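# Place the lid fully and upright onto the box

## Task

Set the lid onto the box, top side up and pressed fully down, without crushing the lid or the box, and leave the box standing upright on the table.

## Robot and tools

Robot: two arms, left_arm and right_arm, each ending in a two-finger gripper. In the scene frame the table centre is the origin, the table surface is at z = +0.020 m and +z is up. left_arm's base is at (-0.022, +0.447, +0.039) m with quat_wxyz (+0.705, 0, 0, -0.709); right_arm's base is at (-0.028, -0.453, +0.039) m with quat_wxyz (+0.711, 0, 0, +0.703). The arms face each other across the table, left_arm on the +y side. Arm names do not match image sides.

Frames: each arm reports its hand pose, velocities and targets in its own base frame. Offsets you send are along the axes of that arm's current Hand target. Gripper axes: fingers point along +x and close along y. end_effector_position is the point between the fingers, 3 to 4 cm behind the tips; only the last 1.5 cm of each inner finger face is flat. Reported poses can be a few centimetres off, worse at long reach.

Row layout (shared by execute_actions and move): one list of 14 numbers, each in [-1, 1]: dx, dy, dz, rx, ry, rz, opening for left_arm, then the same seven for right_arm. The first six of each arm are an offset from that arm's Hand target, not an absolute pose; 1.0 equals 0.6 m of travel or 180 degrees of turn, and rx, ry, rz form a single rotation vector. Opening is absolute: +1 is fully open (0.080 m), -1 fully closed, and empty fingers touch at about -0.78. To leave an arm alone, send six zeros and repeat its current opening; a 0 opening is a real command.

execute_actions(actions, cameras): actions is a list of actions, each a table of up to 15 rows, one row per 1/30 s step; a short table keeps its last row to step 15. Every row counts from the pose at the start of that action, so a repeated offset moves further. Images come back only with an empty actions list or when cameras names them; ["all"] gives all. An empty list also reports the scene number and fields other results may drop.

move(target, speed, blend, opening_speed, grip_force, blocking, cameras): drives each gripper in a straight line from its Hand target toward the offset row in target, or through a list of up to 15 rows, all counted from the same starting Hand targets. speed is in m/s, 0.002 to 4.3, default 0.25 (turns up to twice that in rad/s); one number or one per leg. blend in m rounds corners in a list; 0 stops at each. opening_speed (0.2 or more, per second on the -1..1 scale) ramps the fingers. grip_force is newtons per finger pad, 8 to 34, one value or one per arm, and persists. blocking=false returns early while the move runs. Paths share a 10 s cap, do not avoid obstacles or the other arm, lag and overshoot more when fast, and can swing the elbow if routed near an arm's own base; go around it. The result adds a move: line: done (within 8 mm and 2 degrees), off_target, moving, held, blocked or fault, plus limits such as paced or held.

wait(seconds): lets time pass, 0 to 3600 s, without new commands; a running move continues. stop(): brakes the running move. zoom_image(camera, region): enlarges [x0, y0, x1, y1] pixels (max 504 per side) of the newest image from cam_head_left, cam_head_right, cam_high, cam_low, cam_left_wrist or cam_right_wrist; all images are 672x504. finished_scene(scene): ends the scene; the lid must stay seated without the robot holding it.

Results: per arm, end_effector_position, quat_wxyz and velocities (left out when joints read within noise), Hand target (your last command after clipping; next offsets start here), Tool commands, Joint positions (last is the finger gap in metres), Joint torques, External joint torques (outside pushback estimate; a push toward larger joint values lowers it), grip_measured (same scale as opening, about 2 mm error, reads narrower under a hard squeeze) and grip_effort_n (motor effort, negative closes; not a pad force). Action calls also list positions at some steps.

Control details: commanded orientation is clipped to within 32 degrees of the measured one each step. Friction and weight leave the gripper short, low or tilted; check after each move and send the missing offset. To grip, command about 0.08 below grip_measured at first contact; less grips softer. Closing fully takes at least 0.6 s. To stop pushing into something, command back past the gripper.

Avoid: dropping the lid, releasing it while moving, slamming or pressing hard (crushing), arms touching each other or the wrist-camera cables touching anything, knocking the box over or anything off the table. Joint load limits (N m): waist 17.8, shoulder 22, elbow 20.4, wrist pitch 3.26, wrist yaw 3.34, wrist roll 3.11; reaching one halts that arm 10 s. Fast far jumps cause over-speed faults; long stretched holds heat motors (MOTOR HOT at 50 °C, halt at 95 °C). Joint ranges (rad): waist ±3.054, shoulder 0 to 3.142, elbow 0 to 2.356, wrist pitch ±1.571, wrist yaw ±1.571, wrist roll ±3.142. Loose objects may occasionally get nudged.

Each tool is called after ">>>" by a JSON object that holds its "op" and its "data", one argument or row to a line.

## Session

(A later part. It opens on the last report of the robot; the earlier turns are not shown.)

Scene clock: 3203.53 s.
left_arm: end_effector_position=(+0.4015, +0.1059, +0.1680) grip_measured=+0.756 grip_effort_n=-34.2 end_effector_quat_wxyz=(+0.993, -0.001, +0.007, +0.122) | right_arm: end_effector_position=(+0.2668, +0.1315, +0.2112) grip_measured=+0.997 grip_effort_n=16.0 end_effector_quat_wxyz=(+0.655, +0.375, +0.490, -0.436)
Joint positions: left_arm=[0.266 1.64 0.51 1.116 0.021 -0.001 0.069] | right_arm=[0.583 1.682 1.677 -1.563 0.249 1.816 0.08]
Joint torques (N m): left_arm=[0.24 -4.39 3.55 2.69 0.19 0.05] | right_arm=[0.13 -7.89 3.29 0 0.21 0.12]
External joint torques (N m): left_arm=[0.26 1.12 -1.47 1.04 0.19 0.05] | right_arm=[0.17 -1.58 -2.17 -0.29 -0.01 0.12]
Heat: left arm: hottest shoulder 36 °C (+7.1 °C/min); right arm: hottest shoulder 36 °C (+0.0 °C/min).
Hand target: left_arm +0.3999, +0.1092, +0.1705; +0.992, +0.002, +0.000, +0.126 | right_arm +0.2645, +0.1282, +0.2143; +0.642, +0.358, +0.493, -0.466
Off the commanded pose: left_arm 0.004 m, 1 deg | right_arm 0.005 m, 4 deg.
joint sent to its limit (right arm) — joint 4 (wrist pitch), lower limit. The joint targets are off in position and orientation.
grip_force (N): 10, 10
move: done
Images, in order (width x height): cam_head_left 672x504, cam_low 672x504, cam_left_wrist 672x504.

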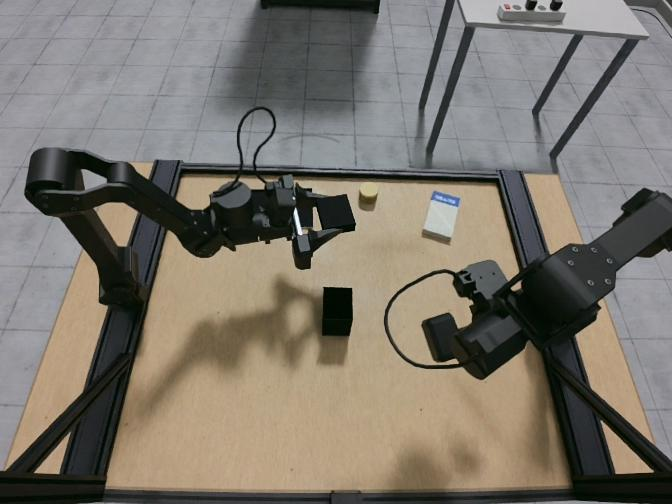

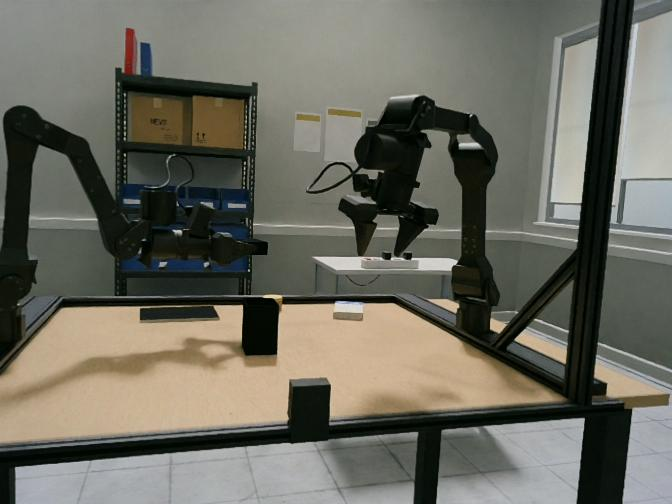

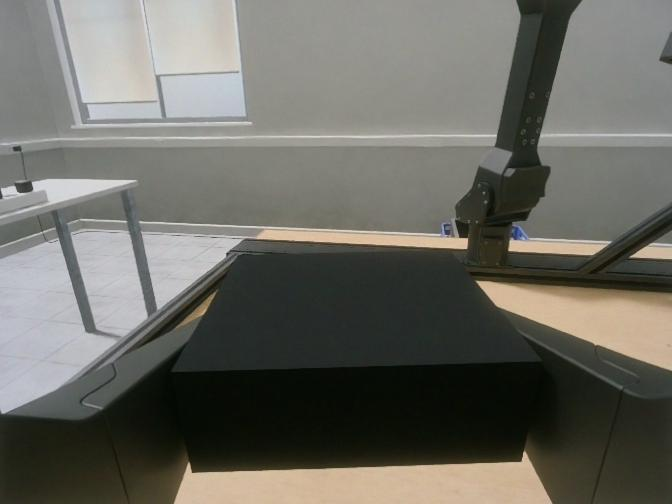

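>>> {"op": "move", "data": {
  "target": [0,0,0,0,0,0,0.5,0.2124,0.1253,0.1665,-0.35,-0.144,0.202,1],
  "speed": 0.2,
  "cameras": ["cam_right_wrist","cam_low","cam_high"]
}}

Scene clock: 3233.07 s.
left_arm: end_effector_position=(+0.4015, +0.1059, +0.1680) grip_measured=+0.756 grip_effort_n=-34.2 end_effector_quat_wxyz=(+0.993, -0.001, +0.007, +0.122) | right_arm: end_effector_position=(+0.3763, +0.0284, +0.1195) grip_measured=+0.997 grip_effort_n=15.6 end_effector_quat_wxyz=(+0.923, -0.002, +0.384, -0.001)
Joint positions: left_arm=[0.266 1.64 0.51 1.116 0.021 -0.001 0.069] | right_arm=[0.106 1.453 0.843 -0.181 0.078 0.073 0.08]
Joint torques (N m): left_arm=[0.23 -4.39 3.56 2.69 0.19 0.05] | right_arm=[0.21 -4.76 4.04 2.52 -0.28 -0.1]
External joint torques (N m): left_arm=[0.23 1.12 -1.46 1.05 0.19 0.05] | right_arm=[0.18 0.77 -2.37 1.1 -0.32 -0.1]
Heat: left arm: hottest wrist pitch 44 °C (+7.1 °C/min); right arm: hottest shoulder 36 °C (+0.0 °C/min).
Hand target: left_arm +0.3999, +0.1092, +0.1705; +0.992, +0.002, +0.000, +0.126 | right_arm +0.3759, +0.0283, +0.1169; +0.924, +0.000, +0.383, +0.000
Off the commanded pose: left_arm 0.004 m, 1 deg | right_arm 0.003 m, 0 deg.
grip_force (N): 10, 10
move: done
Images, in order (width x height): cam_high 672x504, cam_low 672x504, cam_right_wrist 672x504.

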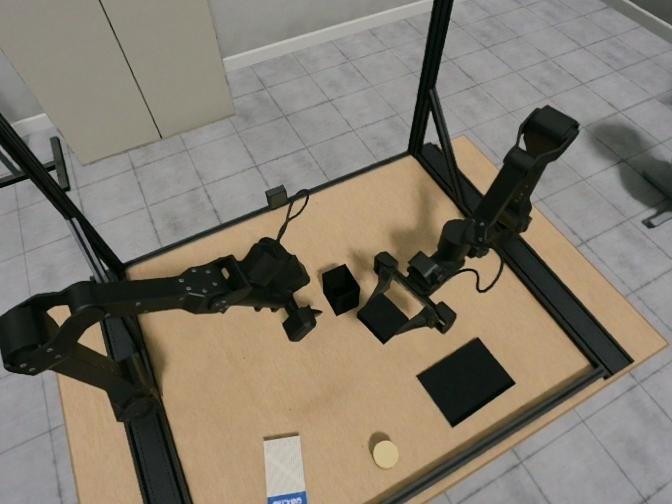

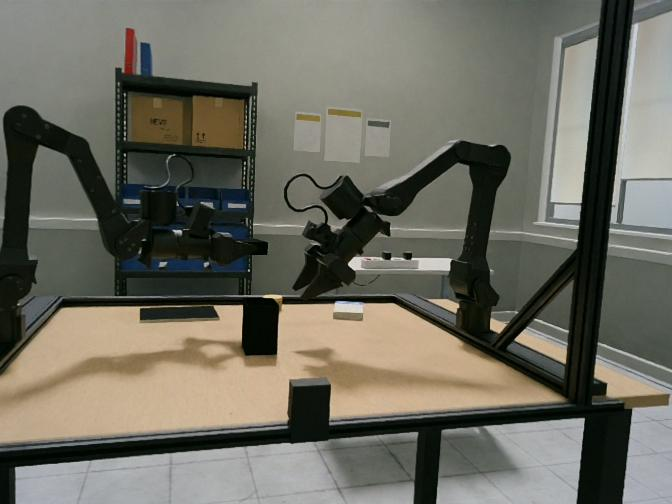

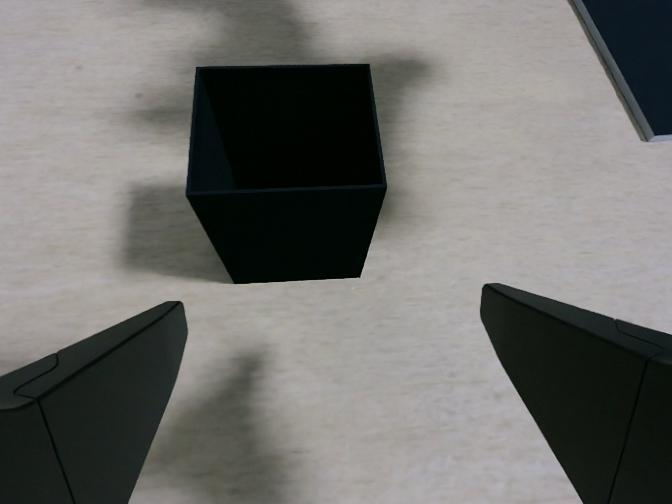

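>>> {"op": "move", "data": {
  "target": [
    [0,0,0,0,0,0,0.5,0.0,0.0262,0,0,0,0,1],
    [0,0,0,0,0,0,0.5,0.1704,0.0262,0.004,0,0,0,1],
    [0,0,0,0,0,0,0.5,0.1704,0.0262,0.004,0,0,0,0.45]
  ],
  "speed": 0.12,
  "opening_speed": 0.5,
  "grip_force": [10, 10],
  "cameras": ["cam_right_wrist","cam_low","cam_high"]
}}

Scene clock: 3264.43 s.
left_arm: end_effector_position=(+0.4015, +0.1059, +0.1680) grip_measured=+0.756 grip_effort_n=-34.2 end_effector_quat_wxyz=(+0.993, -0.001, +0.007, +0.122) | right_arm: end_effector_position=(+0.4394, +0.0430, +0.0364) grip_measured=+0.708 grip_effort_n=-34.7 end_effector_quat_wxyz=(+0.916, -0.004, +0.400, -0.001)
Joint positions: left_arm=[0.266 1.64 0.51 1.116 0.021 -0.001 0.069] | right_arm=[0.129 1.872 0.95 0.093 0.093 0.088 0.067]
Joint torques (N m): left_arm=[0.23 -4.38 3.55 2.68 0.19 0.05] | right_arm=[-0.3 -6.74 6.84 2.42 -0.28 -0.12]
External joint torques (N m): left_arm=[0.23 1.14 -1.47 1.04 0.19 0.05] | right_arm=[-0.26 1.05 1.31 1.05 -0.35 -0.12]
Heat: left arm: hottest wrist pitch 47 °C (+12.1 °C/min); right arm: hottest shoulder 33 °C (-3.0 °C/min).
Hand target: left_arm +0.3999, +0.1092, +0.1705; +0.992, +0.002, +0.000, +0.126 | right_arm +0.4499, +0.0440, +0.0463; +0.924, +0.000, +0.383, +0.000
Off the commanded pose: left_arm 0.004 m, 1 deg | right_arm 0.014 m, 2 deg.
grip_force (N): 10, 10
move: off_target (right_arm); target 3's new opening was sent with right_arm's hand 0.015 m and 2 deg from that target
Images, in order (width x height): cam_high 672x504, cam_low 672x504, cam_right_wrist 672x504.

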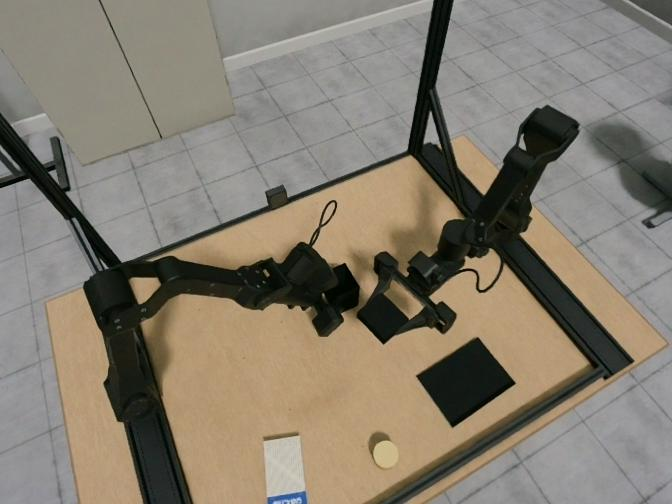

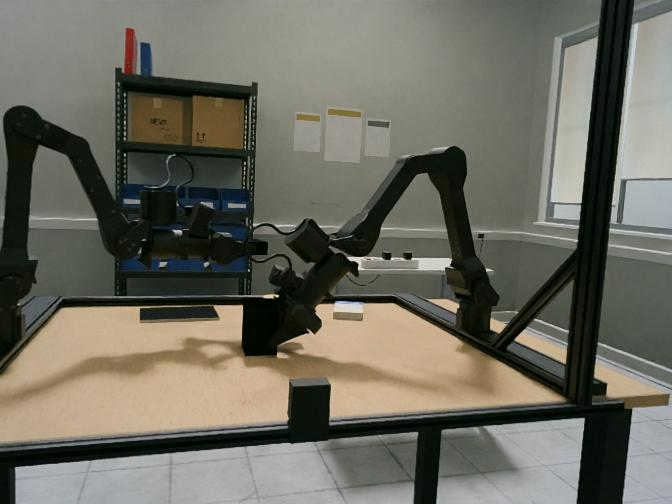

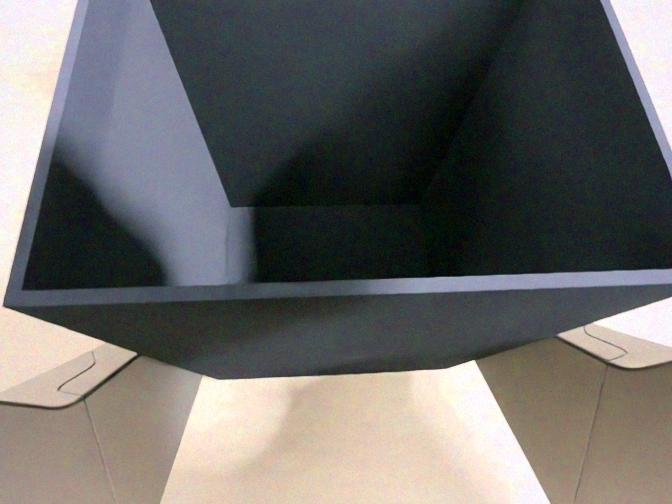

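>>> {"op": "execute_actions", "data": {
  "actions": []
}}

Scene clock: 3302.73 s.
left_arm: end_effector_position=(+0.4015, +0.1059, +0.1680) grip_measured=+0.756 grip_effort_n=-34.2 end_effector_quat_wxyz=(+0.993, -0.001, +0.007, +0.122) | right_arm: end_effector_position=(+0.4394, +0.0430, +0.0364) grip_measured=+0.708 grip_effort_n=-34.7 end_effector_quat_wxyz=(+0.916, -0.004, +0.400, -0.001)
Joint positions: left_arm=[0.266 1.64 0.51 1.116 0.021 -0.001 0.069] | right_arm=[0.129 1.872 0.95 0.093 0.093 0.088 0.067]
Joint velocities: within noise
Joint torques (N m): left_arm=[0.24 -4.39 3.56 2.69 0.19 0.06] | right_arm=[-0.38 -6.72 6.82 2.44 -0.29 -0.11]
External joint torques (N m): left_arm=[0.26 1.17 -1.51 1.02 0.19 0.05] | right_arm=[-0.31 1.12 1.22 1.04 -0.35 -0.11]
Heat: left arm: hottest wrist pitch 49 °C (+3.0 °C/min); right arm: hottest elbow 33 °C (+3.0 °C/min).
Hand target: left_arm +0.3999, +0.1092, +0.1705; +0.992, +0.002, +0.000, +0.126 | right_arm +0.4499, +0.0440, +0.0463; +0.924, +0.000, +0.383, +0.000
Tool commands: left_gripper/opening=+0.5 right_gripper/opening=+0.45
Off the commanded pose: left_arm 0.004 m, 1 deg | right_arm 0.014 m, 2 deg.
grip_force (N): 10, 10

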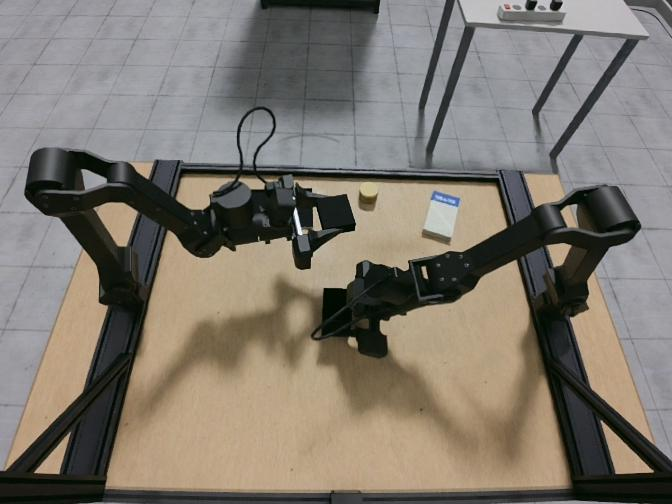

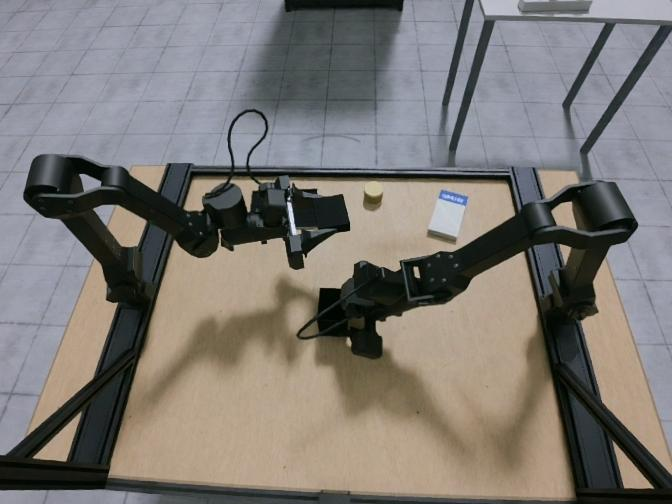

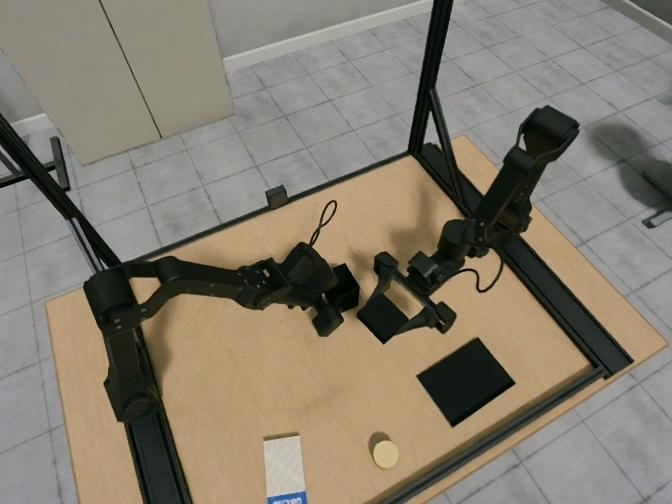

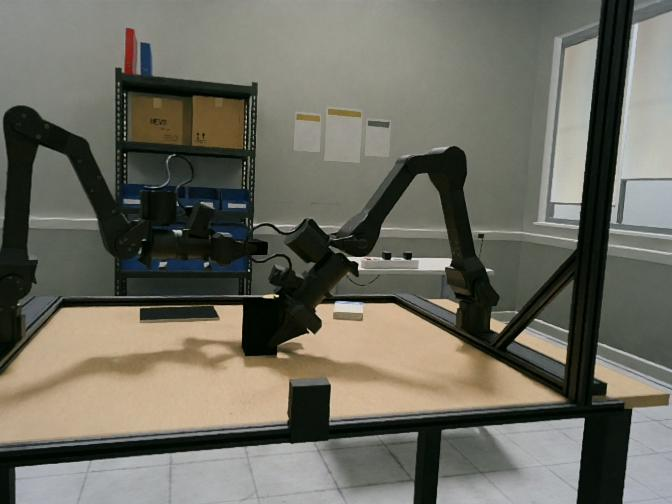

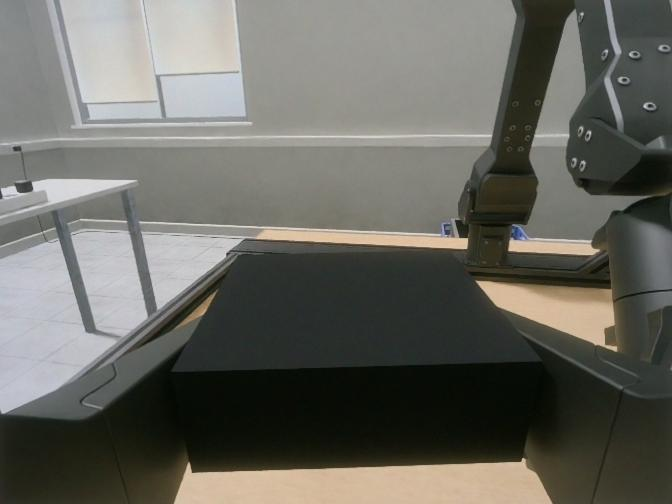

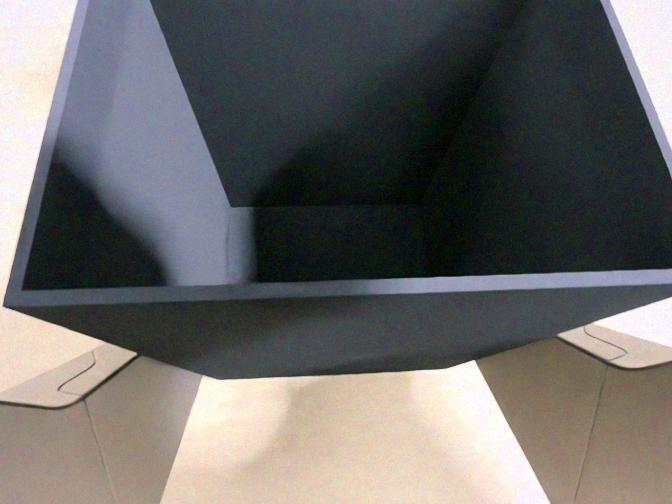

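>>> {"op": "move", "data": {
  "target": [0,0,0,0,0,0,0.5,-0.0625,0,-0.0435,0,0,0,0.45],
  "speed": 0.1,
  "cameras": ["cam_head_left","cam_low","cam_right_wrist"]
}}

Scene clock: 3320.00 s.
left_arm: end_effector_position=(+0.4015, +0.1059, +0.1680) grip_measured=+0.756 grip_effort_n=-34.2 end_effector_quat_wxyz=(+0.993, -0.001, +0.007, +0.122) | right_arm: end_effector_position=(+0.4039, +0.0465, +0.0466) grip_measured=+0.708 grip_effort_n=-35.1 end_effector_quat_wxyz=(+0.918, -0.005, +0.396, +0.007)
Joint positions: left_arm=[0.266 1.64 0.51 1.116 0.021 -0.001 0.069] | right_arm=[0.149 1.729 0.809 0.101 0.093 0.094 0.067]
Joint torques (N m): left_arm=[0.25 -4.39 3.55 2.68 0.2 0.06] | right_arm=[0.04 -8.55 3.53 2.35 0.22 0.09]
External joint torques (N m): left_arm=[0.24 1.1 -1.45 1.05 0.2 0.05] | right_arm=[0.13 -1.74 -2.09 0.95 0.15 0.09]
Heat: left arm: hottest wrist pitch 49 °C (+2.0 °C/min); right arm: hottest wrist pitch 34 °C (+0.0 °C/min).
Hand target: left_arm +0.3999, +0.1092, +0.1705; +0.992, +0.002, +0.000, +0.126 | right_arm +0.4049, +0.0440, +0.0544; +0.924, +0.000, +0.383, +0.000
Off the commanded pose: left_arm 0.004 m, 1 deg | right_arm 0.008 m, 2 deg.
grip_force (N): 10, 10
move: done

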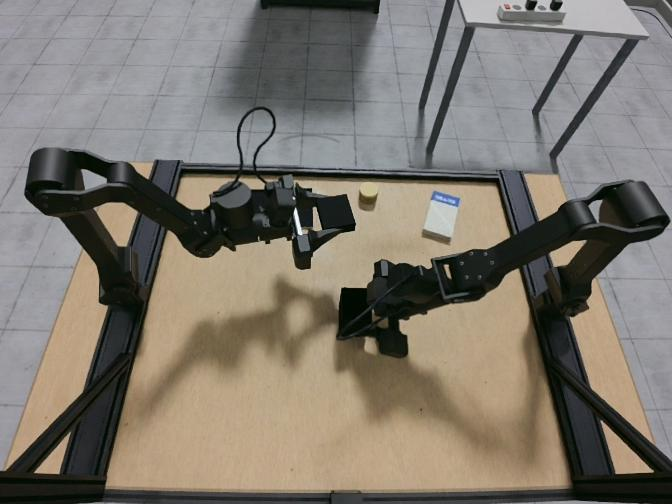

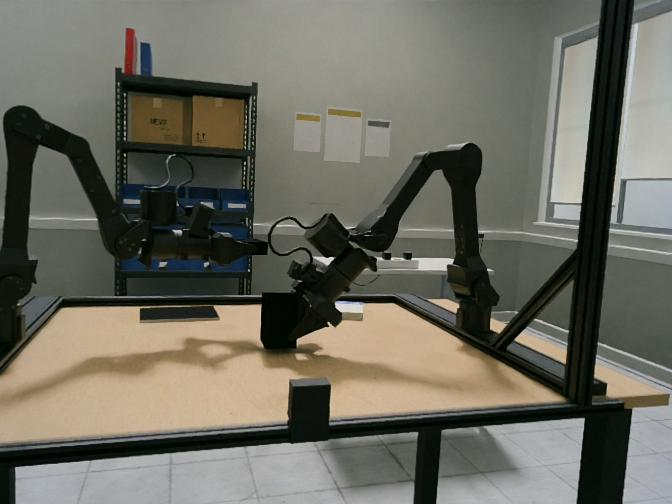

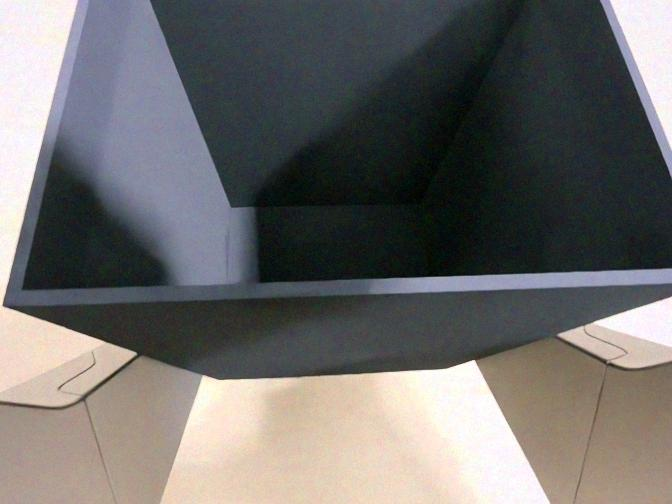

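>>> {"op": "move", "data": {
  "target": [0,0,0,0,0,0,0.5,0.015,0,-0.017,0,0,0,0.45],
  "speed": 0.05,
  "cameras": ["cam_high","cam_low"]
}}

Scene clock: 3329.87 s.
left_arm: end_effector_position=(+0.4015, +0.1059, +0.1680) grip_measured=+0.756 grip_effort_n=-34.2 end_effector_quat_wxyz=(+0.993, -0.001, +0.007, +0.122) | right_arm: end_effector_position=(+0.4036, +0.0471, +0.0408) grip_measured=+0.708 grip_effort_n=-35.1 end_effector_quat_wxyz=(+0.922, -0.003, +0.388, +0.008)
Joint positions: left_arm=[0.266 1.64 0.51 1.116 0.021 -0.001 0.069] | right_arm=[0.151 1.743 0.781 0.161 0.093 0.096 0.067]
Joint torques (N m): left_arm=[0.23 -4.38 3.55 2.69 0.19 0.05] | right_arm=[0.33 -6.02 3.49 2.59 0.24 0.11]
External joint torques (N m): left_arm=[0.18 1.14 -1.47 1.04 0.2 0.05] | right_arm=[0.37 0.78 -1.99 1.18 0.19 0.11]
Heat: left arm: hottest wrist pitch 49 °C (+1.0 °C/min); right arm: hottest shoulder 34 °C (+1.0 °C/min).
Hand target: left_arm +0.3999, +0.1092, +0.1705; +0.992, +0.002, +0.000, +0.126 | right_arm +0.4041, +0.0440, +0.0408; +0.924, +0.000, +0.383, +0.000
Off the commanded pose: left_arm 0.004 m, 1 deg | right_arm 0.003 m, 1 deg.
grip_force (N): 10, 10
move: done

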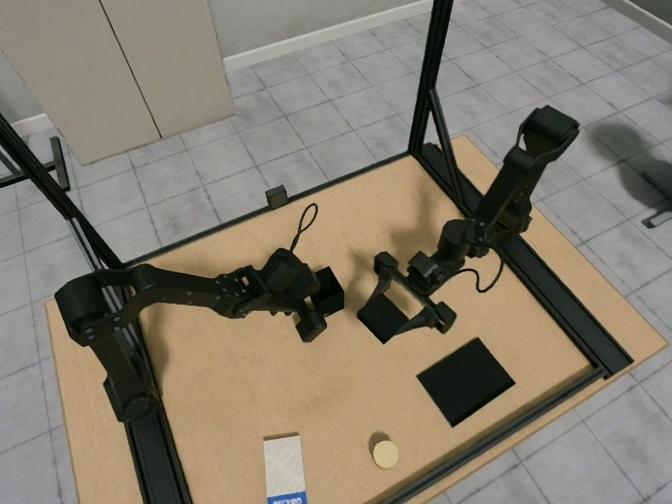

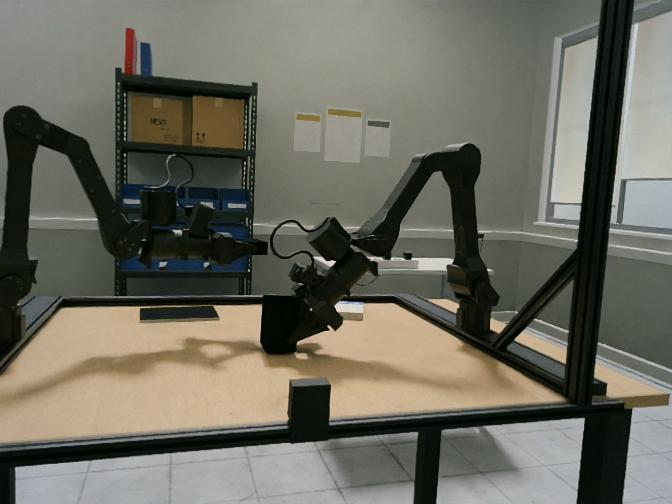

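>>> {"op": "move", "data": {
  "target": [
    [0,0,0,0,0,0,0.5,0,0,0,0,0,0,0.95],
    [0,0,0,0,0,0,0.5,-0.11,0,0,0,0,0,0.95]
  ],
  "speed": 0.12
}}

>>> {"op": "move", "data": {
  "target": [0,0,0,0,0,0,0.5,0.009,0,-0.0705,0,-0.15,0,0.95],
  "speed": 0.15,
  "cameras": ["cam_right_wrist","cam_low","cam_head_left"]
}}

Scene clock: 3355.90 s.
left_arm: end_effector_position=(+0.4015, +0.1059, +0.1680) grip_measured=+0.756 grip_effort_n=-34.2 end_effector_quat_wxyz=(+0.993, -0.001, +0.007, +0.122) | right_arm: end_effector_position=(+0.3597, +0.0477, +0.0849) grip_measured=+0.947 grip_effort_n=16.0 end_effector_quat_wxyz=(+0.922, -0.003, +0.387, +0.009)
Joint positions: left_arm=[0.266 1.64 0.51 1.116 0.021 -0.001 0.069] | right_arm=[0.177 1.465 0.706 -0.042 0.108 0.114 0.078]
Joint torques (N m): left_arm=[0.23 -4.38 3.55 2.69 0.19 0.06] | right_arm=[0.15 -6.71 3.87 1.22 0.39 0.07]
External joint torques (N m): left_arm=[0.19 1.1 -1.46 1.05 0.19 0.05] | right_arm=[0.18 -1.51 -2.11 -0.15 0.33 0.07]
Heat: left arm: hottest wrist pitch 50 °C (+1.0 °C/min); right arm: hottest wrist pitch 34 °C (+1.0 °C/min). Fold the left arm in close to its base, or ease its load, before you think long.
Hand target: left_arm +0.3999, +0.1092, +0.1705; +0.992, +0.002, +0.000, +0.126 | right_arm +0.3574, +0.0440, +0.0875; +0.924, +0.000, +0.383, +0.000
Off the commanded pose: left_arm 0.004 m, 1 deg | right_arm 0.005 m, 1 deg.
MOTOR HOT: joint 4 (wrist pitch) of the left arm reports 50 °C; the controller stops that arm at 95 °C. To cool a motor, set the load down, stop pushing, or move to a pose that needs little force.
grip_force (N): 10, 10
move: done

Scene clock: 3358.30 s.
left_arm: end_effector_position=(+0.4015, +0.1059, +0.1680) grip_measured=+0.756 grip_effort_n=-34.2 end_effector_quat_wxyz=(+0.993, -0.001, +0.007, +0.122) | right_arm: end_effector_position=(+0.3312, +0.0468, +0.0510) grip_measured=+0.947 grip_effort_n=16.0 end_effector_quat_wxyz=(+0.986, -0.002, +0.164, +0.008)
Joint positions: left_arm=[0.266 1.64 0.51 1.116 0.021 -0.001 0.069] | right_arm=[0.232 1.723 0.194 1.192 0.205 0.07 0.078]
Joint torques (N m): left_arm=[0.23 -4.38 3.53 2.69 0.19 0.05] | right_arm=[0.27 -3.74 1.71 2.97 0.37 -0.1]
External joint torques (N m): left_arm=[0.22 1.08 -1.45 1.06 0.19 0.05] | right_arm=[0.29 0.68 -1.57 1.27 0.32 -0.1]
Heat: left arm: hottest wrist pitch 50 °C (+1.0 °C/min); right arm: hottest wrist pitch 35 °C (+2.0 °C/min). Fold the left arm in close to its base, or ease its load, before you think long.
Hand target: left_arm +0.3999, +0.1092, +0.1705; +0.992, +0.002, +0.000, +0.126 | right_arm +0.3313, +0.0440, +0.0538; +0.988, +0.000, +0.157, +0.000
Off the commanded pose: left_arm 0.004 m, 1 deg | right_arm 0.004 m, 1 deg.
MOTOR HOT: still on. Joint 4 (wrist pitch) of the left arm reports 50 °C.
grip_force (N): 10, 10
move: done
Images, in order (width x height): cam_head_left 672x504, cam_low 672x504, cam_right_wrist 672x504.

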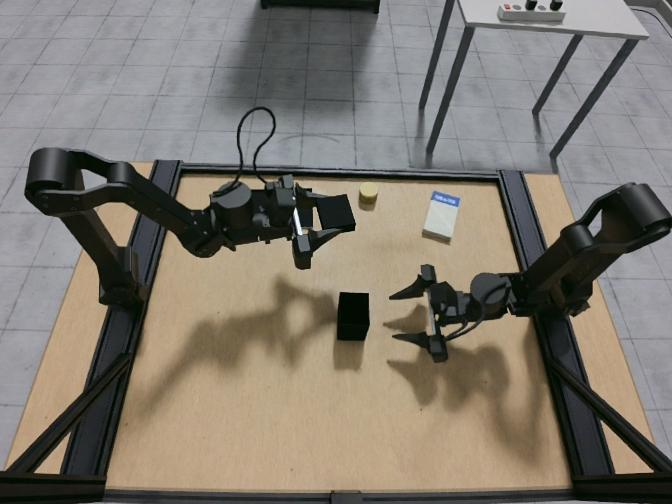

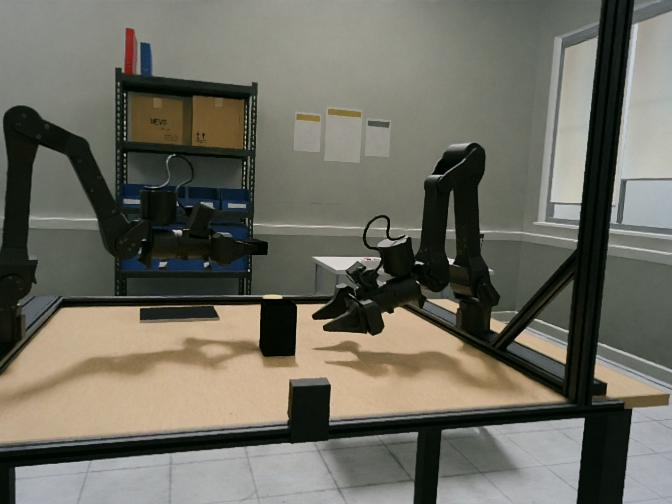

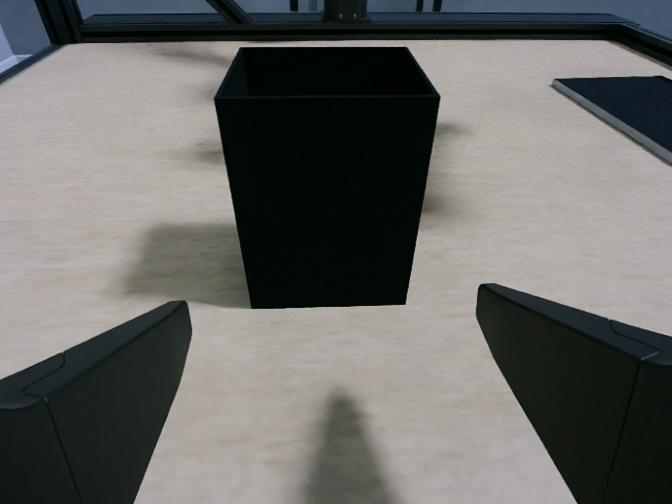

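>>> {"op": "move", "data": {
  "target": [
    [0,0,0,0,0,0,0.5,0.0,0.0042,-0.03,0,0,0,0.95],
    [0,0,0,0,0,0,0.5,0.11,0.0042,0.0046,0,0,0,0.95],
    [0,0,0,0,0,0,0.5,0.11,0.0042,0.0046,0,0,0,0.45]
  ],
  "speed": 0.12,
  "cameras": ["cam_right_wrist","cam_low","cam_head_left"]
}}

Scene clock: 3393.80 s.
left_arm: end_effector_position=(+0.4015, +0.1059, +0.1680) grip_measured=+0.756 grip_effort_n=-34.2 end_effector_quat_wxyz=(+0.993, -0.001, +0.007, +0.122) | right_arm: end_effector_position=(+0.3888, +0.0479, +0.0312) grip_measured=+0.696 grip_effort_n=-35.1 end_effector_quat_wxyz=(+0.986, -0.004, +0.165, +0.002)
Joint positions: left_arm=[0.266 1.64 0.51 1.116 0.021 -0.001 0.069] | right_arm=[0.191 1.972 0.418 1.216 0.177 0.055 0.066]
Joint torques (N m): left_arm=[0.24 -4.37 3.54 2.69 0.19 0.05] | right_arm=[-0.32 -5.21 3.8 1.54 -0.28 -0.11]
External joint torques (N m): left_arm=[0.23 1.21 -1.56 1.02 0.19 0.05] | right_arm=[-0.33 0.79 0.76 -0.11 -0.32 -0.11]
Heat: left arm: hottest wrist pitch 50 °C (+1.0 °C/min); right arm: hottest wrist pitch 39 °C (+6.0 °C/min). Fold the left arm in close to its base, or ease its load, before you think long.
Hand target: left_arm +0.3999, +0.1092, +0.1705; +0.992, +0.002, +0.000, +0.126 | right_arm +0.3949, +0.0466, +0.0360; +0.988, +0.000, +0.157, +0.000
Off the commanded pose: left_arm 0.004 m, 1 deg | right_arm 0.008 m, 1 deg.
MOTOR HOT: still on. Joint 4 (wrist pitch) of the left arm reports 50 °C.
grip_force (N): 10, 10
move: done
Images, in order (width x height): cam_head_left 672x504, cam_low 672x504, cam_right_wrist 672x504.

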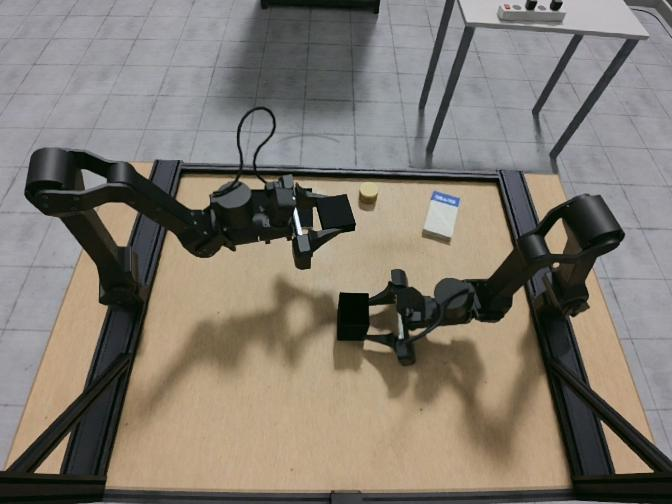

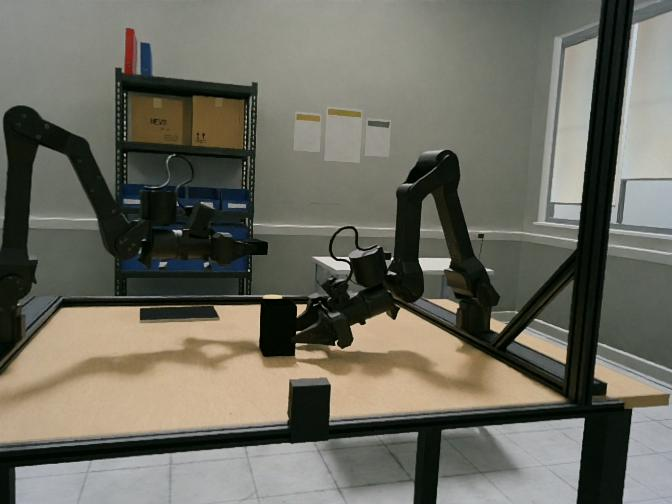

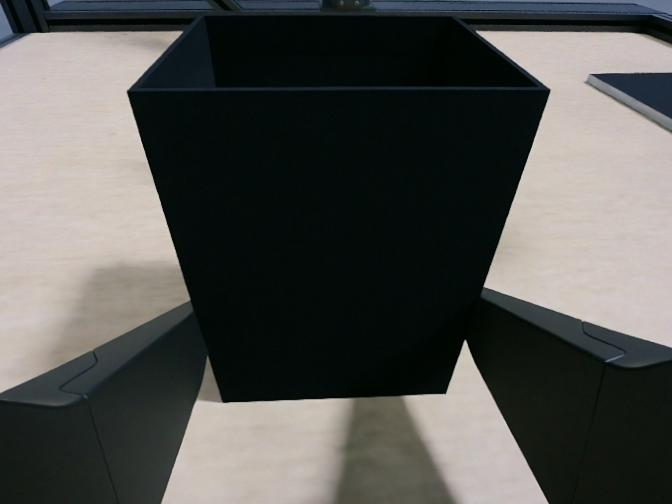

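>>> {"op": "move", "data": {
  "target": [-0.0145,-0.2557,-0.0342,0,0,-0.0806,0.5,0,0,0,0,0,0,0.45],
  "speed": 0.2,
  "cameras": ["all"]
}}

Scene clock: 3416.87 s.
left_arm: end_effector_position=(+0.4252, -0.0420, +0.1384) grip_measured=+0.756 grip_effort_n=-34.7 end_effector_quat_wxyz=(+1.000, +0.002, +0.019, -0.004) | right_arm: end_effector_position=(+0.3888, +0.0479, +0.0312) grip_measured=+0.696 grip_effort_n=-34.7 end_effector_quat_wxyz=(+0.986, -0.004, +0.165, +0.002)
Joint positions: left_arm=[-0.147 1.79 0.533 1.219 -0.138 -0.001 0.069] | right_arm=[0.191 1.972 0.418 1.216 0.177 0.055 0.066]
Joint torques (N m): left_arm=[0.01 -4.87 5.86 2.68 -0.1 0.05] | right_arm=[-0.33 -5.23 3.75 1.55 -0.29 -0.11]
External joint torques (N m): left_arm=[-0.03 1.23 1.38 1.03 -0.1 0.05] | right_arm=[-0.31 0.84 0.66 -0.14 -0.33 -0.12]
Heat: left arm: hottest wrist pitch 50 °C (+0.0 °C/min); right arm: hottest wrist pitch 34 °C (-1.0 °C/min). Fold the left arm in close to its base, or ease its load, before you think long.
Hand target: left_arm +0.4299, -0.0414, +0.1493; +1.000, +0.002, +0.000, +0.000 | right_arm +0.3949, +0.0466, +0.0360; +0.988, +0.000, +0.157, +0.000
Off the commanded pose: left_arm 0.012 m, 2 deg | right_arm 0.008 m, 1 deg.
MOTOR HOT: still on. Joint 4 (wrist pitch) of the left arm reports 50 °C.
grip_force (N): 10, 10
move: off_target (left_arm)

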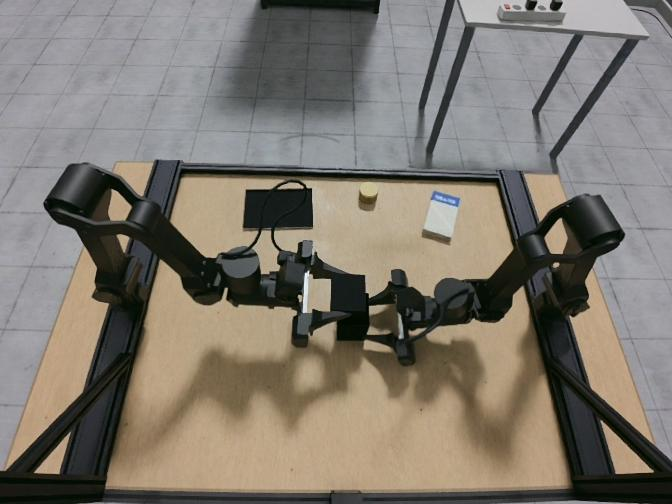

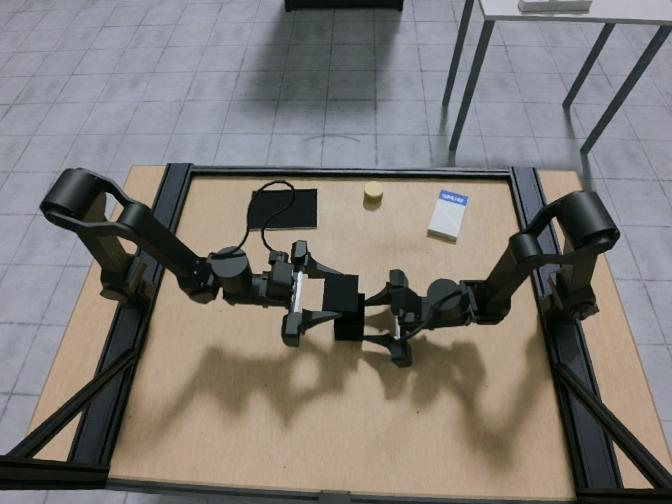

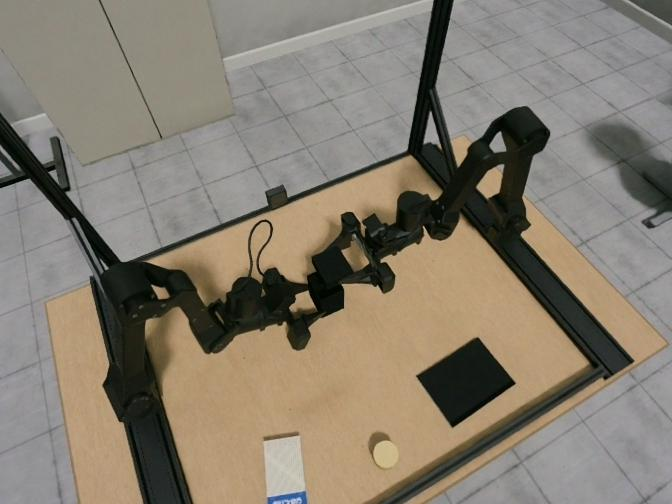

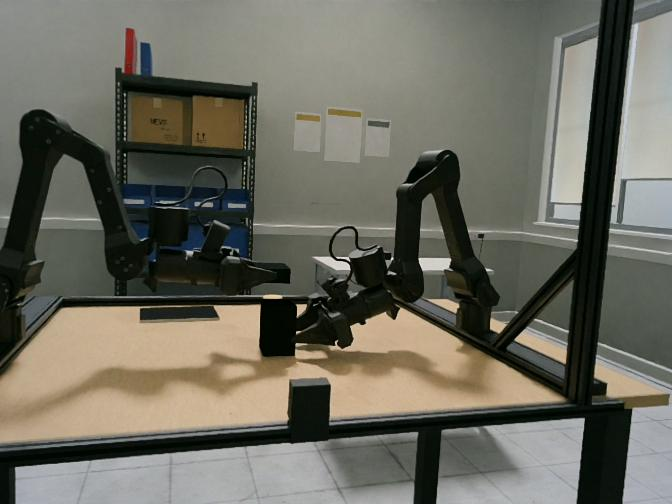

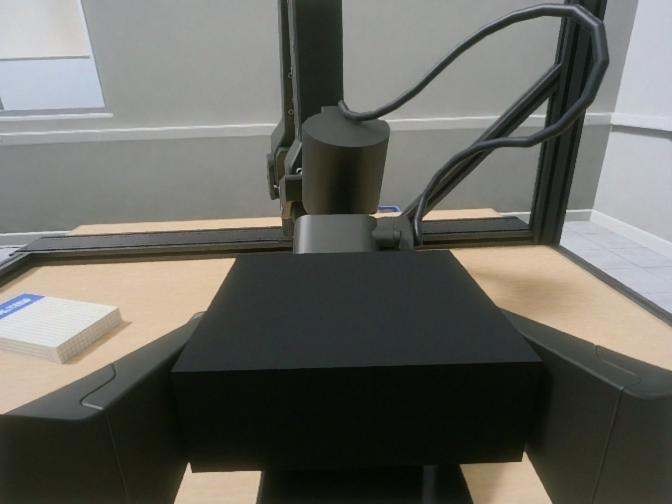

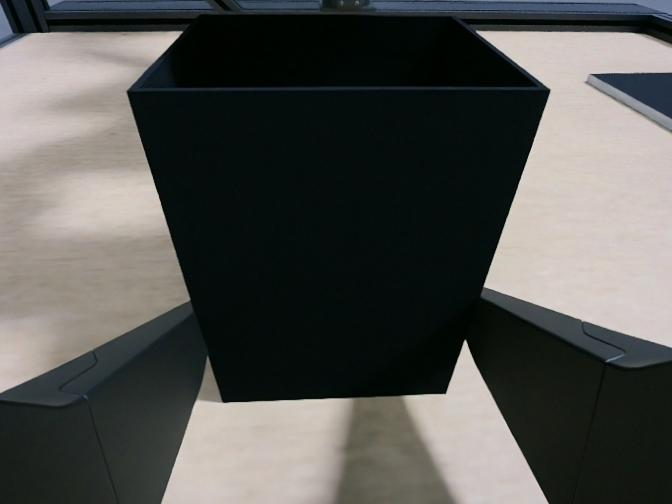

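>>> {"op": "zoom_image", "data": {
  "camera": "cam_low",
  "region": [220, 240, 340, 370]
}}

Scaled by 3.877 from the camera's image (finer frame: 960x720).

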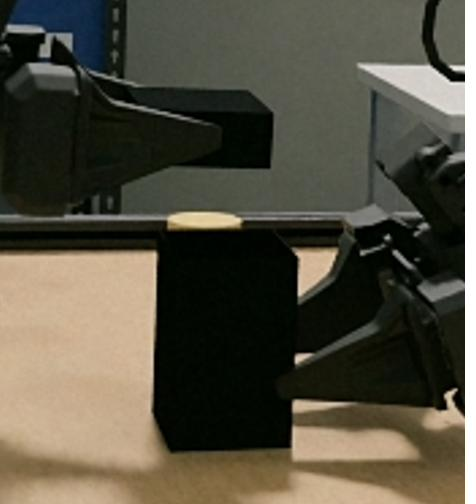

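>>> {"op": "move", "data": {
  "target": [0.016,-0.0017,-0.072,0,-0.006,0,0.5,0,0,0,0,0,0,0.45],
  "speed": 0.15,
  "cameras": ["cam_high","cam_low","cam_left_wrist","cam_right_wrist"]
}}

>>> {"op": "zoom_image", "data": {
  "camera": "cam_low",
  "region": [230, 260, 330, 360]
}}

>>> {"op": "zoom_image", "data": {
  "camera": "cam_high",
  "region": [270, 230, 400, 340]
}}

Scene clock: 3449.77 s.
left_arm: end_effector_position=(+0.4348, -0.0461, +0.0970) grip_measured=+0.756 grip_effort_n=-34.7 end_effector_quat_wxyz=(+1.000, +0.001, +0.008, -0.007) | right_arm: end_effector_position=(+0.3888, +0.0479, +0.0312) grip_measured=+0.696 grip_effort_n=-35.1 end_effector_quat_wxyz=(+0.986, -0.004, +0.165, +0.002)
Joint positions: left_arm=[-0.153 2.037 0.555 1.466 -0.138 -0.001 0.069] | right_arm=[0.191 1.972 0.418 1.216 0.177 0.055 0.066]
Joint torques (N m): left_arm=[0.18 -5.43 4.52 2.68 -0.03 0.15] | right_arm=[-0.3 -5.18 3.8 1.54 -0.3 -0.11]
External joint torques (N m): left_arm=[0.16 1.33 1.1 1.04 -0.02 0.15] | right_arm=[-0.31 0.9 0.7 -0.15 -0.34 -0.11]
Heat: left arm: hottest wrist pitch 44 °C (-6.0 °C/min); right arm: hottest wrist pitch 31 °C (-9.0 °C/min).
Hand target: left_arm +0.4395, -0.0422, +0.1061; +1.000, +0.002, -0.009, +0.000 | right_arm +0.3949, +0.0466, +0.0360; +0.988, +0.000, +0.157, +0.000
Off the commanded pose: left_arm 0.011 m, 2 deg | right_arm 0.008 m, 1 deg.
MOTOR HOT: cleared for the motors of the left arm.
grip_force (N): 10, 10
move: off_target (left_arm)

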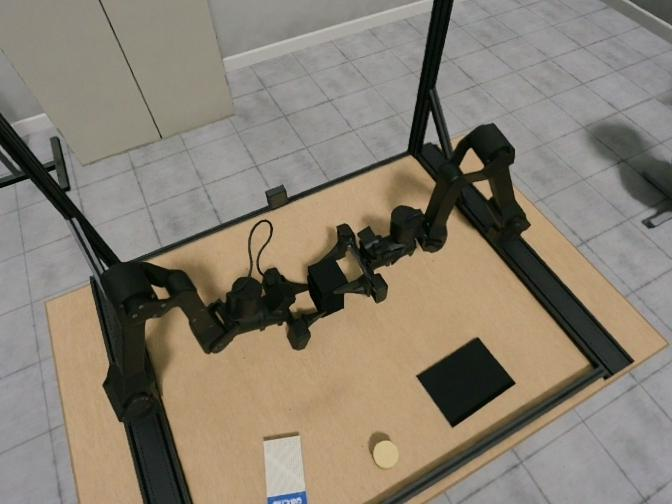

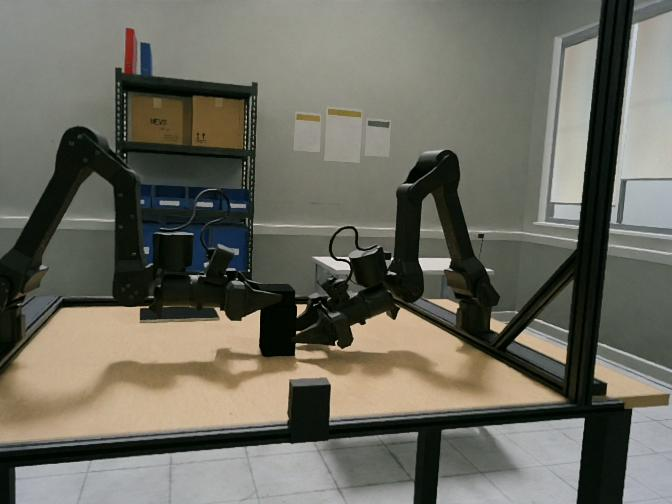

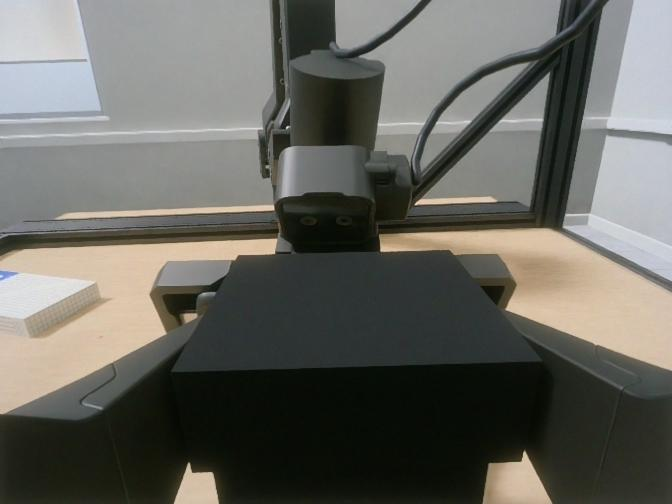

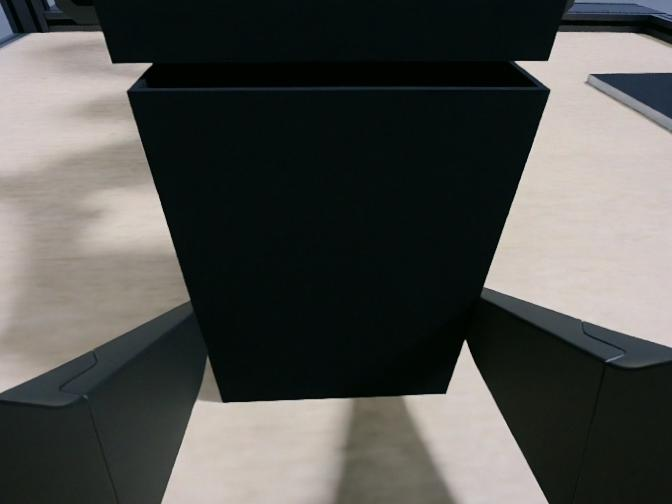

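Scaled by 5.040 from the camera's image (finer frame: 960x720).

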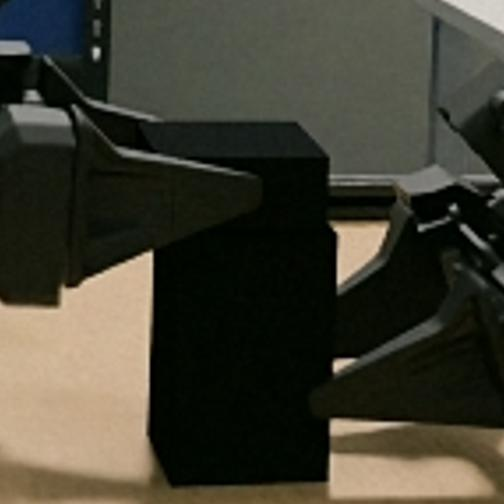

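Scaled by 3.877 from the camera's image (finer frame: 960x720).

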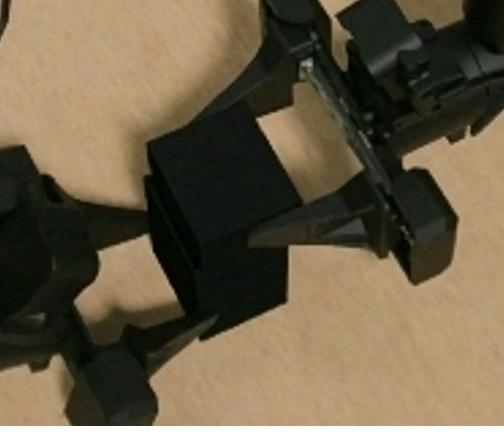

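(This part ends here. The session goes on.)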